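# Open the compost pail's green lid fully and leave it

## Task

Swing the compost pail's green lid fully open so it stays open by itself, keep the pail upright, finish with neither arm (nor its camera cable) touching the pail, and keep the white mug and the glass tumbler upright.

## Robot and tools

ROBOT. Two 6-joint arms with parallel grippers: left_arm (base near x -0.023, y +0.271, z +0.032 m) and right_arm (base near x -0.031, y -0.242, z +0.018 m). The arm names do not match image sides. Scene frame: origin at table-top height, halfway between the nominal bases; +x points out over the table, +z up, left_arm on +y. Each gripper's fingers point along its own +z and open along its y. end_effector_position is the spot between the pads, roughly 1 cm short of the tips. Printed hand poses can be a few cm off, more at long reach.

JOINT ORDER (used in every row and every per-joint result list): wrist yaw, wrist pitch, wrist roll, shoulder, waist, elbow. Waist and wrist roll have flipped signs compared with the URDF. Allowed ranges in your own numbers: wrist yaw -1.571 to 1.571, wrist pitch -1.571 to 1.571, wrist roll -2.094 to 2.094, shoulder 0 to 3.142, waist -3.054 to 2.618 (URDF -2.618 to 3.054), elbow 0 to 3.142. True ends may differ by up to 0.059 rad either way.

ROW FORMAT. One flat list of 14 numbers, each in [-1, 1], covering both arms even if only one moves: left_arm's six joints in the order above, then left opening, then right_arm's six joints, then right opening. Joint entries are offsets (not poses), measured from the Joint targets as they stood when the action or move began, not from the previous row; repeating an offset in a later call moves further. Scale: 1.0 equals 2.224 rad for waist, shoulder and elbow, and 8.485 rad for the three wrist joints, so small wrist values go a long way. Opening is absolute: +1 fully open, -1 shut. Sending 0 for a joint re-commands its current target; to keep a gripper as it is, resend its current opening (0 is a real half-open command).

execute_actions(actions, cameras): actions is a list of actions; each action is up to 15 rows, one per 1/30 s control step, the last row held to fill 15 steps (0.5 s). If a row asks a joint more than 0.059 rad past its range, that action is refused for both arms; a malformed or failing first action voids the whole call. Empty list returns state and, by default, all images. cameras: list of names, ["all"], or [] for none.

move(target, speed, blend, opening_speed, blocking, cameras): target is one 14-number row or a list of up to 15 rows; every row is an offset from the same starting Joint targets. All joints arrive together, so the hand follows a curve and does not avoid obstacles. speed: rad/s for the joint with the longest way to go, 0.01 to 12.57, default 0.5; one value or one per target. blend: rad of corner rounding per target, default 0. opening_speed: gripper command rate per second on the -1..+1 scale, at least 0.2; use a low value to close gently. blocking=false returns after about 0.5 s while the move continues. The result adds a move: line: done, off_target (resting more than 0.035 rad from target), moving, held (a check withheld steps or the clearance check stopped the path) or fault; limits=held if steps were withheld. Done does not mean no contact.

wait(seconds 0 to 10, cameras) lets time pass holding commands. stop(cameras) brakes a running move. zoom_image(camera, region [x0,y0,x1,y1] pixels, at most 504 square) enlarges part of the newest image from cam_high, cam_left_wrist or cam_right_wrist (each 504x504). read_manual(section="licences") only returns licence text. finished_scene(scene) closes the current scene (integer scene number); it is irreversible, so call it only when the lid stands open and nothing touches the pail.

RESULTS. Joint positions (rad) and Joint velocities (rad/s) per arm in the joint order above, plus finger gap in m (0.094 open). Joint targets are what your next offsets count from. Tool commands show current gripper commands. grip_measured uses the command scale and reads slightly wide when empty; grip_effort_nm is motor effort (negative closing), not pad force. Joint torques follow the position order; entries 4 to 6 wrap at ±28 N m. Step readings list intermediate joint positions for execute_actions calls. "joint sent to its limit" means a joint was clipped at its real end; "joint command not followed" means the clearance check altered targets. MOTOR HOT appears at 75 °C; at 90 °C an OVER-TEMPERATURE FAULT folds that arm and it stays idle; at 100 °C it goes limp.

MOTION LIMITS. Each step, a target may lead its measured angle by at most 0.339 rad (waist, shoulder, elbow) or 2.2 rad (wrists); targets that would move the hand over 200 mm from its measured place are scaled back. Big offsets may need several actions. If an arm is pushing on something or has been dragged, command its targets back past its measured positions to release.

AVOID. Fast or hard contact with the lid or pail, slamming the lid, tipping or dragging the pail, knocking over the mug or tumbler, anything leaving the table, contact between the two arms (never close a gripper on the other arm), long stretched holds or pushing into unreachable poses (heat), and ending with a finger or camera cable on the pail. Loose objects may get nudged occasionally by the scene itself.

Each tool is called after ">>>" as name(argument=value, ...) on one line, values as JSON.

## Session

>>> execute_actions(actions=[])

>>> zoom_image(camera="cam_high", region=[90, 120, 410, 440])

Scene clock: 0.00 s.
left_arm: end_effector_position=(+0.3445, +0.2052, +0.2618) grip_measured=+1.000 grip_effort_nm=n/a end_effector_quat_wxyz=(+0.387, -0.070, +0.918, -0.049) | right_arm: end_effector_position=(+0.2838, -0.1894, +0.2701) grip_measured=+1.000 grip_effort_nm=n/a end_effector_quat_wxyz=(+0.501, +0.201, +0.842, +0.009)
Joint names: [wrist yaw, wrist pitch, wrist roll, shoulder, waist, elbow]
Joint positions: left_arm=[-0.142 -0.664 0.34 1.289 0.239 1.174 0.094] | right_arm=[0.59 -0.565 -0.645 1.01 -0.459 0.933 0.094]
Joint velocities: within noise
Joint torques (N m): no reading
Heat: left arm: 25 °C; right arm: 25 °C.
Joint targets: left_arm=[-0.145 -0.670 0.339 1.282 0.239 1.181] | right_arm=[0.600 -0.575 -0.644 1.004 -0.459 0.942]
Tool commands: left_gripper/opening=+1.0 right_gripper/opening=+1.0

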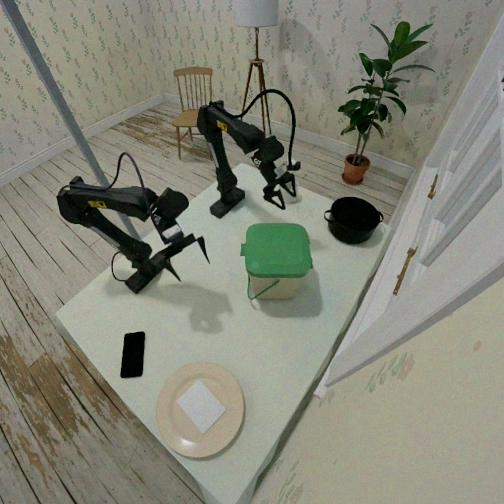

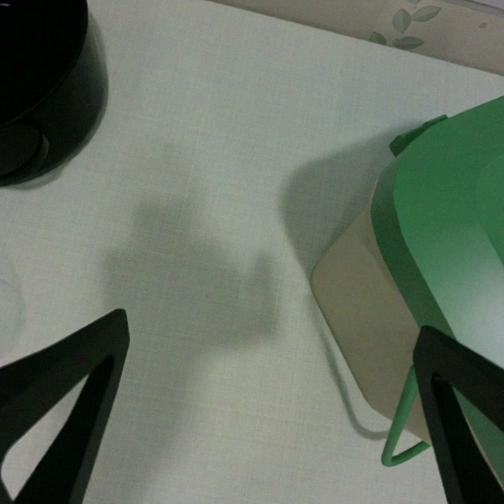

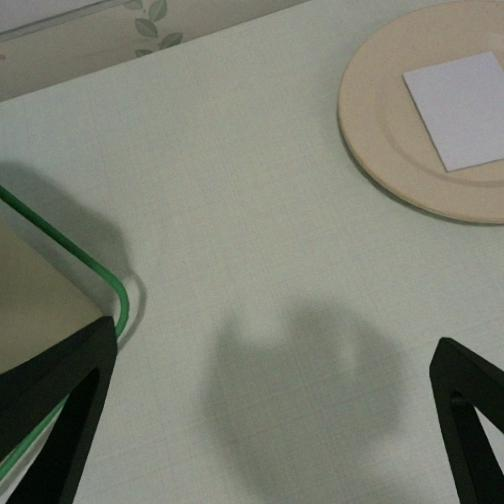

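Scaled by 1.575 from the camera's 504x504 image, which has a finer 720x720 frame.

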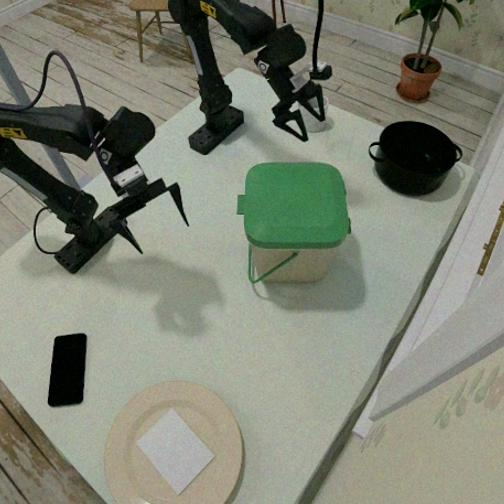

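>>> move(target=[[0,0,0,0,0,0,1,-0.0707,0.1055,0.0759,-0.2941,-0.005,-0.4101,-1],[0,0,0,0,0,0,1,-0.0753,0.1735,0.0759,-0.0324,-0.0279,-0.4078,-1]], speed=0.9, blend=[0.15,0], opening_speed=2, cameras=["cam_high","cam_right_wrist"])

Scene clock: 10.63 s.
left_arm: end_effector_position=(+0.3445, +0.2052, +0.2618) grip_measured=+1.000 grip_effort_nm=0.002 end_effector_quat_wxyz=(+0.387, -0.070, +0.918, -0.049) | right_arm: end_effector_position=(+0.2344, -0.0782, +0.1927) grip_measured=-0.994 grip_effort_nm=-0.374 end_effector_quat_wxyz=(+0.674, -0.193, +0.685, +0.200)
Joint names: [wrist yaw, wrist pitch, wrist roll, shoulder, waist, elbow]
Joint positions: left_arm=[-0.142 -0.664 0.34 1.289 0.239 1.174 0.094] | right_arm=[-0.028 0.875 -0.014 0.928 -0.515 0.041 0]
Joint torques (N m): left_arm=[-0.11 1.56 -0.02 -5.65 0.08 8.42] | right_arm=[-0.16 1.97 0.16 -0.73 -0.51 5.64]
Heat: left arm: 25 °C; right arm: 26 °C.
Joint targets: left_arm=[-0.145 -0.670 0.339 1.282 0.239 1.181] | right_arm=[-0.039 0.897 0.000 0.932 -0.521 0.034]
move: done
Images, in order (width x height): cam_high 504x504, cam_right_wrist 504x504.

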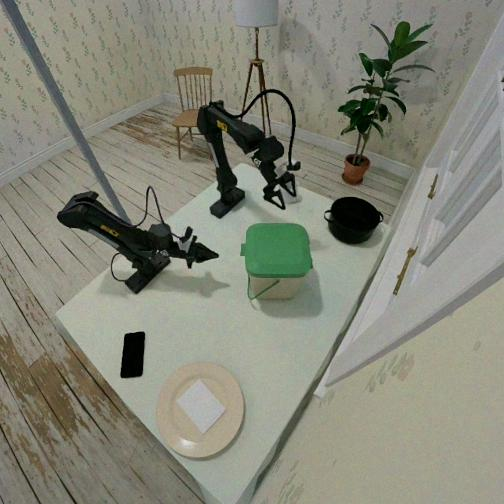

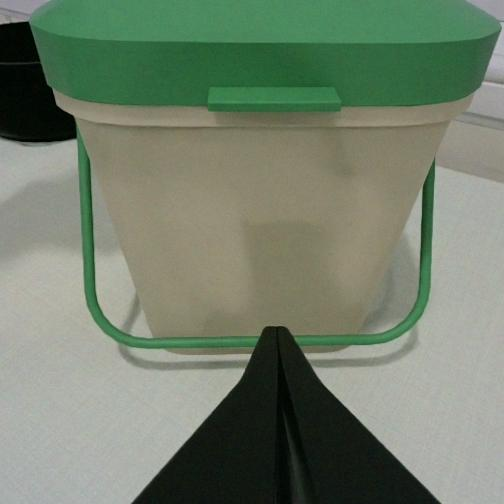

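>>> move(target=[0,0,0,0,0,0,1,-0.0075,0.0435,0,0.275,0.0108,0.1095,-1], speed=0.4, cameras=["cam_right_wrist"])

Scene clock: 24.13 s.
left_arm: end_effector_position=(+0.3445, +0.2052, +0.2618) grip_measured=+1.000 grip_effort_nm=0.007 end_effector_quat_wxyz=(+0.387, -0.070, +0.918, -0.049) | right_arm: end_effector_position=(+0.2953, -0.0346, +0.1767) grip_measured=-0.994 grip_effort_nm=-0.374 end_effector_quat_wxyz=(+0.663, -0.210, +0.685, +0.215)
Joint names: [wrist yaw, wrist pitch, wrist roll, shoulder, waist, elbow]
Joint positions: left_arm=[-0.142 -0.664 0.34 1.289 0.239 1.174 0.094] | right_arm=[-0.089 1.247 -0.014 1.53 -0.503 0.256 0]
Joint torques (N m): left_arm=[-0.1 1.55 -0.02 -5.65 0.05 8.43] | right_arm=[-0.19 1.9 0.17 -4.11 0.51 6.71]
Heat: left arm: 26 °C; right arm: 28 °C.
Joint targets: left_arm=[-0.145 -0.670 0.339 1.282 0.239 1.181] | right_arm=[-0.102 1.266 0.000 1.544 -0.497 0.278]
move: done
Images, in order (width x height): cam_right_wrist 504x504.

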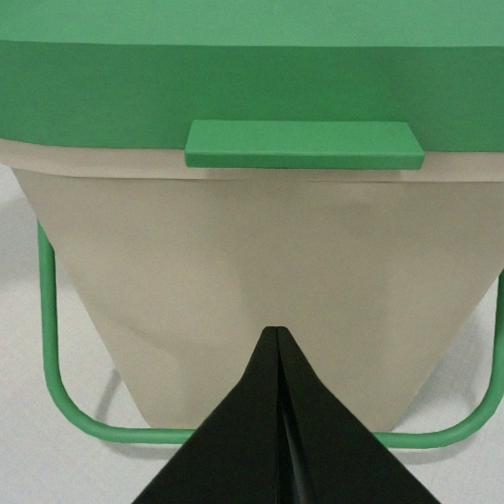

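>>> move(target=[[0,0,0,0,0,0,1,0,-0.0569,0,-0.1434,-0.0013,0.0737,-1],[0,0,0,0,0,0,1,0.0019,-0.0841,0,-0.1551,-0.0075,0.1659,-1]], speed=0.3, blend=0.04, cameras=["cam_right_wrist"])

Scene clock: 37.80 s.
left_arm: end_effector_position=(+0.3445, +0.2052, +0.2618) grip_measured=+1.000 grip_effort_nm=0.002 end_effector_quat_wxyz=(+0.387, -0.070, +0.918, -0.049) | right_arm: end_effector_position=(+0.3183, -0.0194, +0.2825) grip_measured=-0.994 grip_effort_nm=-0.374 end_effector_quat_wxyz=(+0.654, -0.214, +0.693, +0.215)
Joint names: [wrist yaw, wrist pitch, wrist roll, shoulder, waist, elbow]
Joint positions: left_arm=[-0.142 -0.664 0.34 1.289 0.239 1.174 0.094] | right_arm=[-0.09 0.548 -0.013 1.223 -0.507 0.622 0]
Joint torques (N m): left_arm=[-0.11 1.56 -0.02 -5.65 -0.01 8.46] | right_arm=[-0.01 1.78 0.16 -7.04 -0.57 9.14]
Heat: left arm: 26 °C; right arm: 30 °C.
Joint targets: left_arm=[-0.145 -0.670 0.339 1.282 0.239 1.181] | right_arm=[-0.086 0.552 0.000 1.198 -0.514 0.647]
move: done
Images, in order (width x height): cam_right_wrist 504x504.

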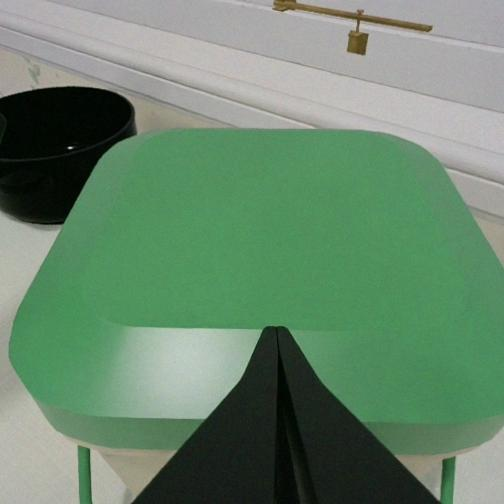

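>>> move(target=[[0,0,0,0,0,0,1,-0.0123,-0.0202,0,-0.2046,0.0468,-0.1281,-1],[0,0,0,0,0,0,1,-0.0123,0.0587,0,-0.0423,0.0468,-0.2666,-1],[0,0,0,0,0,0,1,-0.0011,0.0825,0,0.1655,0.004,-0.1497,-1]], speed=[0.5,0.5,0.35], blend=[0.04,0.04,0], cameras=["cam_high","cam_right_wrist"])

Scene clock: 55.13 s.
left_arm: end_effector_position=(+0.3445, +0.2052, +0.2618) grip_measured=+1.000 grip_effort_nm=0.002 end_effector_quat_wxyz=(+0.387, -0.070, +0.918, -0.049) | right_arm: end_effector_position=(+0.3026, -0.0297, +0.1788) grip_measured=-0.994 grip_effort_nm=-0.369 end_effector_quat_wxyz=(+0.663, -0.214, +0.684, +0.218)
Joint names: [wrist yaw, wrist pitch, wrist roll, shoulder, waist, elbow]
Joint positions: left_arm=[-0.142 -0.664 0.34 1.289 0.239 1.174 0.094] | right_arm=[-0.102 1.233 -0.013 1.552 -0.499 0.292 0]
Joint torques (N m): left_arm=[-0.1 1.55 -0.01 -5.72 0.03 8.42] | right_arm=[0 1.91 0.16 -4.37 -0.47 6.78]
Heat: left arm: 27 °C; right arm: 32 °C.
Joint targets: left_arm=[-0.145 -0.670 0.339 1.282 0.239 1.181] | right_arm=[-0.095 1.252 0.000 1.566 -0.505 0.314]
move: done
Images, in order (width x height): cam_high 504x504, cam_right_wrist 504x504.

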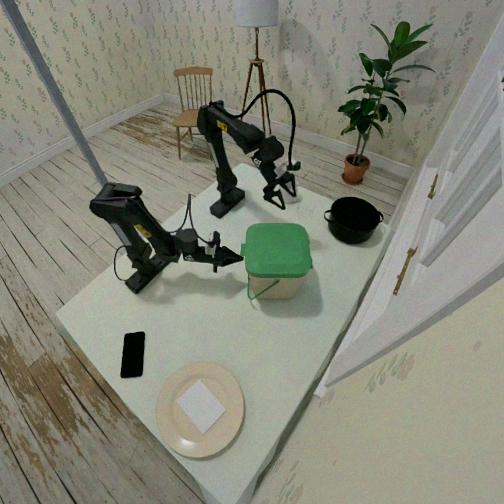

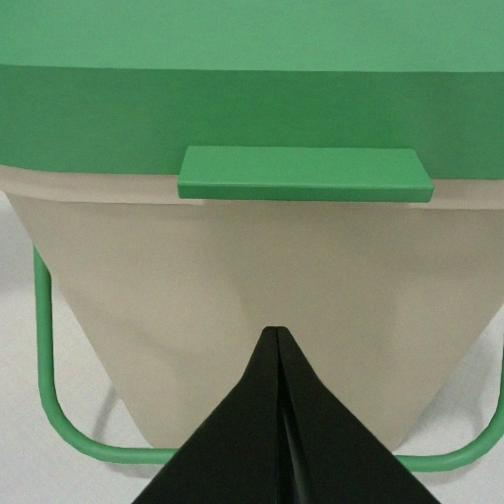

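>>> move(target=[0,0,0,0,0,0,1,0,-0.0533,0,-0.1331,-0.0009,0.0699,-1], speed=0.3, cameras=["cam_high","cam_right_wrist"])

Scene clock: 65.70 s.
left_arm: end_effector_position=(+0.3445, +0.2052, +0.2618) grip_measured=+1.000 grip_effort_nm=-0.002 end_effector_quat_wxyz=(+0.387, -0.070, +0.918, -0.049) | right_arm: end_effector_position=(+0.3081, -0.0266, +0.2184) grip_measured=-0.994 grip_effort_nm=-0.374 end_effector_quat_wxyz=(+0.638, -0.218, +0.707, +0.213)
Joint names: [wrist yaw, wrist pitch, wrist roll, shoulder, waist, elbow]
Joint positions: left_arm=[-0.142 -0.664 0.34 1.289 0.239 1.174 0.094] | right_arm=[-0.101 0.775 -0.013 1.306 -0.499 0.434 0]
Joint torques (N m): left_arm=[-0.11 1.54 -0.02 -5.67 0.05 8.42] | right_arm=[0.01 2.01 0.16 -8.08 -0.64 9.51]
Heat: left arm: 27 °C; right arm: 32 °C.
Joint targets: left_arm=[-0.145 -0.670 0.339 1.282 0.239 1.181] | right_arm=[-0.096 0.800 0.000 1.270 -0.507 0.470]
move: off_target (right_arm); right_arm: the shoulder is farthest, 0.036 rad from its target
Images, in order (width x height): cam_high 504x504, cam_right_wrist 504x504.

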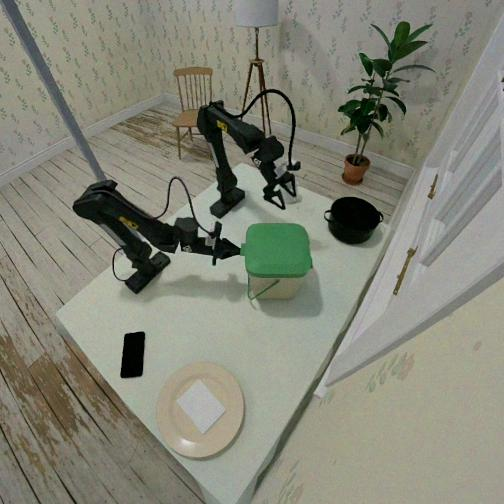

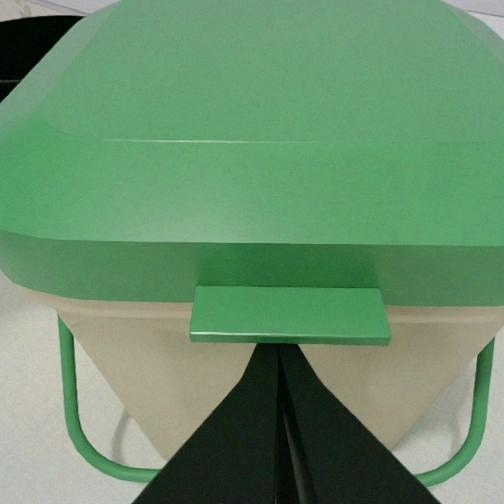

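>>> move(target=[0,0,0,0,0,0,1,0,0.0141,0,0,0,0,-1], speed=0.3, cameras=["cam_right_wrist"])

Scene clock: 71.47 s.
left_arm: end_effector_position=(+0.3445, +0.2052, +0.2618) grip_measured=+1.000 grip_effort_nm=-0.002 end_effector_quat_wxyz=(+0.387, -0.070, +0.918, -0.049) | right_arm: end_effector_position=(+0.3095, -0.0258, +0.2469) grip_measured=-0.994 grip_effort_nm=-0.369 end_effector_quat_wxyz=(+0.677, -0.210, +0.669, +0.221)
Joint names: [wrist yaw, wrist pitch, wrist roll, shoulder, waist, elbow]
Joint positions: left_arm=[-0.142 -0.664 0.34 1.289 0.239 1.174 0.094] | right_arm=[-0.101 0.883 -0.013 1.306 -0.499 0.438 0]
Joint torques (N m): left_arm=[-0.11 1.55 -0.02 -5.68 0.08 8.42] | right_arm=[0.01 2.07 0.15 -8.08 -0.64 9.17]
Heat: left arm: 27 °C; right arm: 33 °C.
Joint targets: left_arm=[-0.145 -0.670 0.339 1.282 0.239 1.181] | right_arm=[-0.096 0.920 0.000 1.271 -0.507 0.470]
move: off_target (right_arm); right_arm: the shoulder is farthest, 0.036 rad from its target
Images, in order (width x height): cam_right_wrist 504x504.

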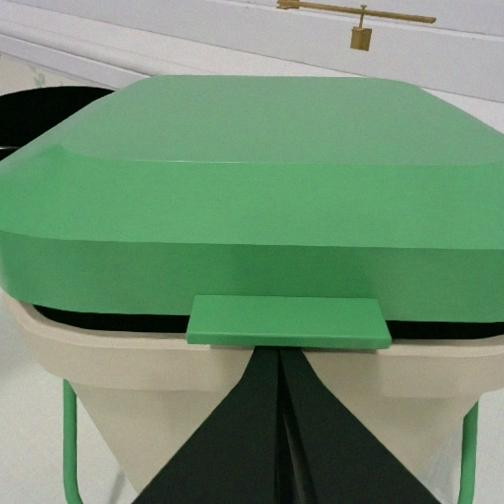

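>>> move(target=[0,0,0,0,0,0,1,0.0016,-0.0278,0,-0.018,-0.0049,0.0886,-1], speed=0.2, cameras=["cam_right_wrist"])

Scene clock: 76.57 s.
left_arm: end_effector_position=(+0.3445, +0.2052, +0.2618) grip_measured=+1.000 grip_effort_nm=-0.002 end_effector_quat_wxyz=(+0.387, -0.070, +0.918, -0.049) | right_arm: end_effector_position=(+0.3240, -0.0141, +0.3020) grip_measured=-0.994 grip_effort_nm=-0.374 end_effector_quat_wxyz=(+0.685, -0.209, +0.661, +0.224)
Joint names: [wrist yaw, wrist pitch, wrist roll, shoulder, waist, elbow]
Joint positions: left_arm=[-0.142 -0.664 0.34 1.289 0.239 1.174 0.094] | right_arm=[-0.09 0.67 -0.013 1.264 -0.511 0.634 0]
Joint torques (N m): left_arm=[-0.11 1.54 -0.02 -5.67 0.01 8.49] | right_arm=[0.04 1.84 0.16 -8.2 -0.54 9.84]
Heat: left arm: 28 °C; right arm: 34 °C.
Joint targets: left_arm=[-0.145 -0.670 0.339 1.282 0.239 1.181] | right_arm=[-0.082 0.684 0.000 1.230 -0.517 0.667]
move: done
Images, in order (width x height): cam_right_wrist 504x504.

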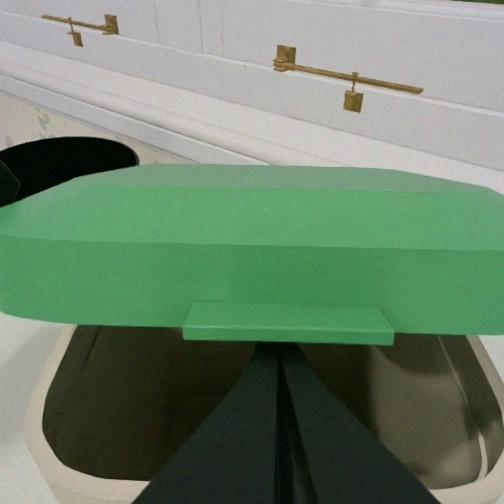

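>>> move(target=[[0,0,0,0,0,0,1,0.0022,-0.0191,0,0.0409,-0.009,0.1043,-1],[0,0,0,0,0,0,1,0.0045,-0.0286,0,0.1079,-0.0175,0.2077,-1],[0,0,0,0,0,0,1,0.0066,-0.0387,0,0.1965,-0.0256,0.3121,-1]], speed=0.25, blend=[0.04,0.04,0], cameras=["cam_high","cam_right_wrist"])

Scene clock: 84.20 s.
left_arm: end_effector_position=(+0.3445, +0.2052, +0.2618) grip_measured=+1.000 grip_effort_nm=0.002 end_effector_quat_wxyz=(+0.387, -0.070, +0.918, -0.049) | right_arm: end_effector_position=(+0.4147, +0.0641, +0.3855) grip_measured=-0.994 grip_effort_nm=-0.374 end_effector_quat_wxyz=(+0.681, -0.211, +0.665, +0.224)
Joint names: [wrist yaw, wrist pitch, wrist roll, shoulder, waist, elbow]
Joint positions: left_arm=[-0.142 -0.664 0.34 1.289 0.239 1.174 0.094] | right_arm=[-0.036 0.35 -0.012 1.649 -0.569 1.326 0]
Joint torques (N m): left_arm=[-0.1 1.54 -0.01 -5.65 0.01 8.46] | right_arm=[0.04 1.78 0.14 -7.86 -0.5 10.32]
Heat: left arm: 28 °C; right arm: 34 °C.
Joint targets: left_arm=[-0.145 -0.670 0.339 1.282 0.239 1.181] | right_arm=[-0.026 0.355 0.000 1.668 -0.575 1.361]
move: done
Images, in order (width x height): cam_high 504x504, cam_right_wrist 504x504.

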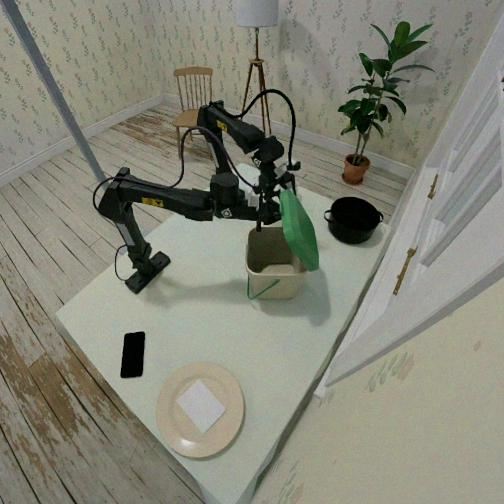

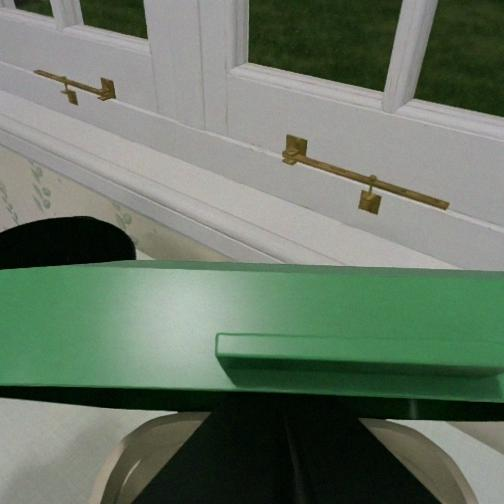

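>>> move(target=[0,0,0,0,-0.18,0,1,0,-0.003,0,0.1124,0,0.116,-1], speed=0.3, cameras=["cam_high","cam_right_wrist"])

Scene clock: 93.00 s.
left_arm: end_effector_position=(+0.3413, +0.3530, +0.2618) grip_measured=+1.000 grip_effort_nm=0.002 end_effector_quat_wxyz=(+0.389, -0.250, +0.886, +0.029) | right_arm: end_effector_position=(+0.4675, +0.0992, +0.3732) grip_measured=-0.994 grip_effort_nm=-0.374 end_effector_quat_wxyz=(+0.677, -0.212, +0.669, +0.222)
Joint names: [wrist yaw, wrist pitch, wrist roll, shoulder, waist, elbow]
Joint positions: left_arm=[-0.142 -0.664 0.34 1.289 -0.16 1.174 0.094] | right_arm=[-0.035 0.324 -0.011 1.893 -0.569 1.584 0]
Joint torques (N m): left_arm=[-0.1 1.55 -0.02 -5.68 -0.16 8.46] | right_arm=[0.05 1.79 0.14 -9.95 -0.49 10.28]
Heat: left arm: 28 °C; right arm: 34 °C.
Joint targets: left_arm=[-0.145 -0.670 0.339 1.282 -0.161 1.181] | right_arm=[-0.026 0.330 0.000 1.918 -0.575 1.619]
move: done
Images, in order (width x height): cam_high 504x504, cam_right_wrist 504x504.

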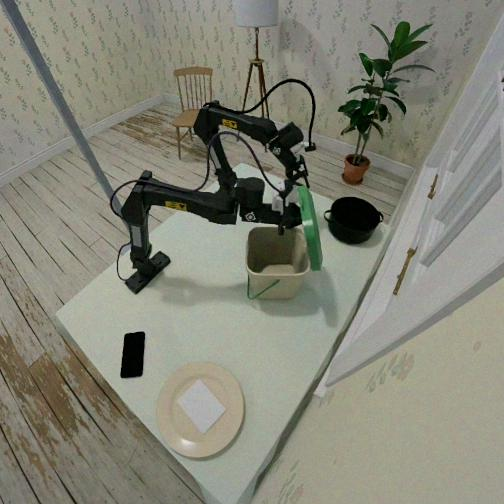

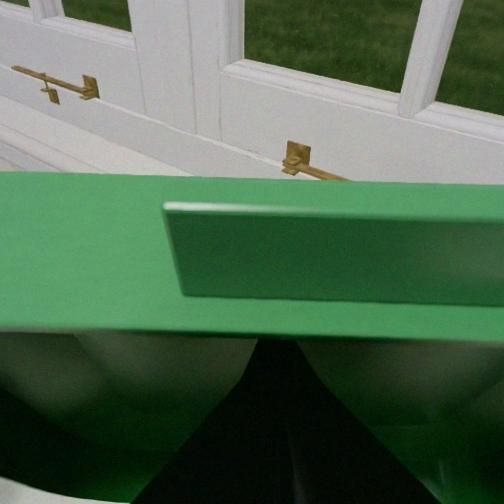

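>>> move(target=[0,0,0,0,0,0,1,0,-0.0132,0,0.1142,0,0.1506,-1], speed=0.17, cameras=["cam_high","cam_right_wrist"])

>>> zoom_image(camera="cam_high", region=[210, 150, 370, 325])

Scene clock: 99.03 s.
left_arm: end_effector_position=(+0.3413, +0.3530, +0.2618) grip_measured=+1.000 grip_effort_nm=-0.002 end_effector_quat_wxyz=(+0.389, -0.250, +0.886, +0.029) | right_arm: end_effector_position=(+0.5171, +0.1323, +0.3618) grip_measured=-0.994 grip_effort_nm=-0.374 end_effector_quat_wxyz=(+0.670, -0.214, +0.676, +0.220)
Joint names: [wrist yaw, wrist pitch, wrist roll, shoulder, waist, elbow]
Joint positions: left_arm=[-0.142 -0.664 0.34 1.289 -0.16 1.174 0.094] | right_arm=[-0.035 0.215 -0.011 2.142 -0.569 1.921 0]
Joint torques (N m): left_arm=[-0.1 1.55 -0.03 -5.68 -0.2 8.4] | right_arm=[0.05 1.77 0.13 -11.84 -0.49 10.11]
Heat: left arm: 28 °C; right arm: 35 °C.
Joint targets: left_arm=[-0.145 -0.670 0.339 1.282 -0.161 1.181] | right_arm=[-0.026 0.218 0.000 2.172 -0.575 1.954]
move: done
Images, in order (width x height): cam_high 504x504, cam_right_wrist 504x504.

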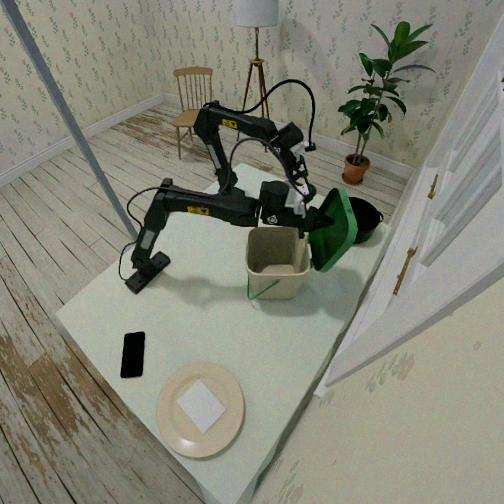

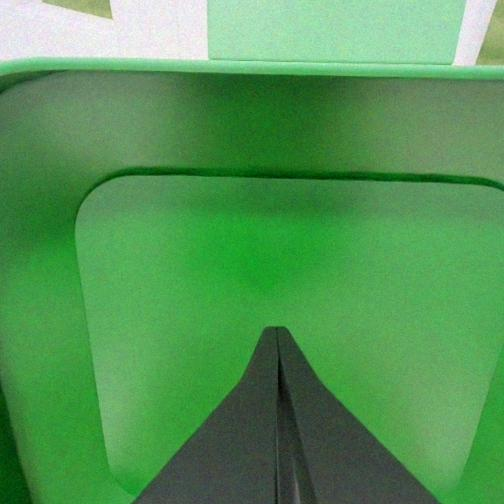

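Scaled by 2.880 from the camera's 504x504 image, which has a finer 720x720 frame.

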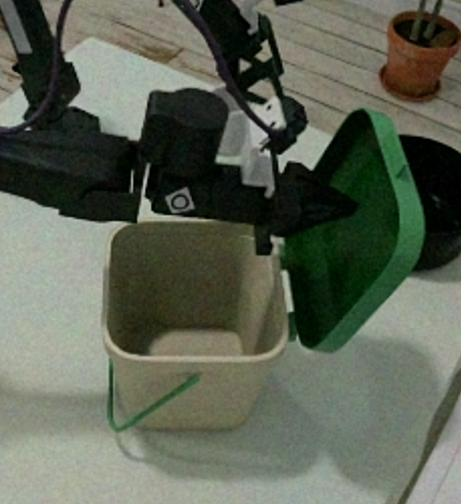

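>>> move(target=[[0,0,0,0,0,0,1,0,0.0391,0,-0.437,0,-0.5863,-1],[0,0,0,0,0,0,1,0,0.0391,0,-0.6169,0,-0.7662,-1]], speed=0.9, blend=0.05, cameras=["cam_high","cam_right_wrist"])

>>> zoom_image(camera="cam_high", region=[210, 150, 370, 325])

Scene clock: 105.40 s.
left_arm: end_effector_position=(+0.3413, +0.3530, +0.2618) grip_measured=+1.000 grip_effort_nm=0.007 end_effector_quat_wxyz=(+0.389, -0.250, +0.886, +0.029) | right_arm: end_effector_position=(+0.2375, -0.0544, +0.2425) grip_measured=-0.994 grip_effort_nm=-0.369 end_effector_quat_wxyz=(+0.662, -0.216, +0.684, +0.218)
Joint names: [wrist yaw, wrist pitch, wrist roll, shoulder, waist, elbow]
Joint positions: left_arm=[-0.142 -0.664 0.34 1.289 -0.16 1.174 0.094] | right_arm=[-0.035 0.531 -0.011 0.817 -0.569 0.257 0]
Joint torques (N m): left_arm=[-0.11 1.56 -0.02 -5.68 -0.16 8.43] | right_arm=[0.05 1.92 0.15 -2.77 -0.51 6.3]
Heat: left arm: 28 °C; right arm: 35 °C.
Joint targets: left_arm=[-0.145 -0.670 0.339 1.282 -0.161 1.181] | right_arm=[-0.026 0.550 0.000 0.800 -0.575 0.250]
move: done
Images, in order (width x height): cam_high 504x504, cam_right_wrist 504x504.

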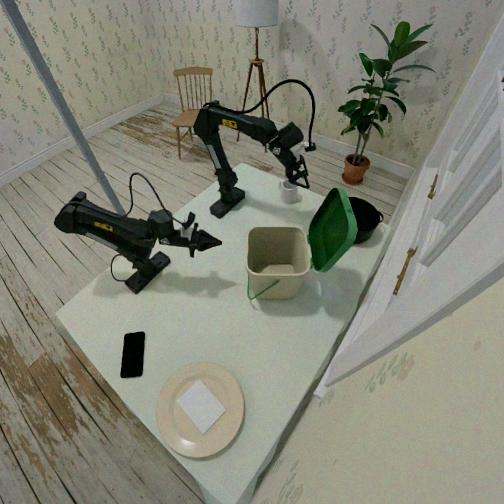

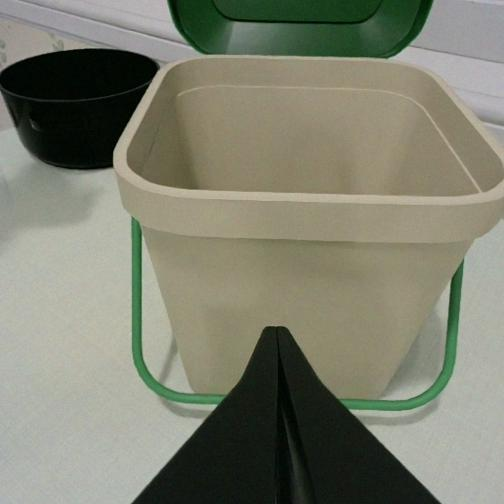

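Scaled by 2.880 from the camera's 504x504 image, which has a finer 720x720 frame.

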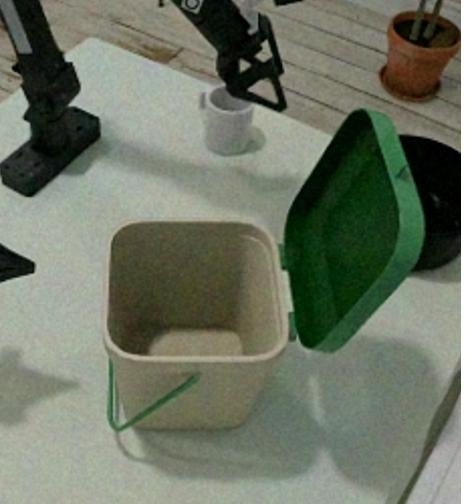

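>>> finished_scene(scene=3)

The scene is finished: the task was done.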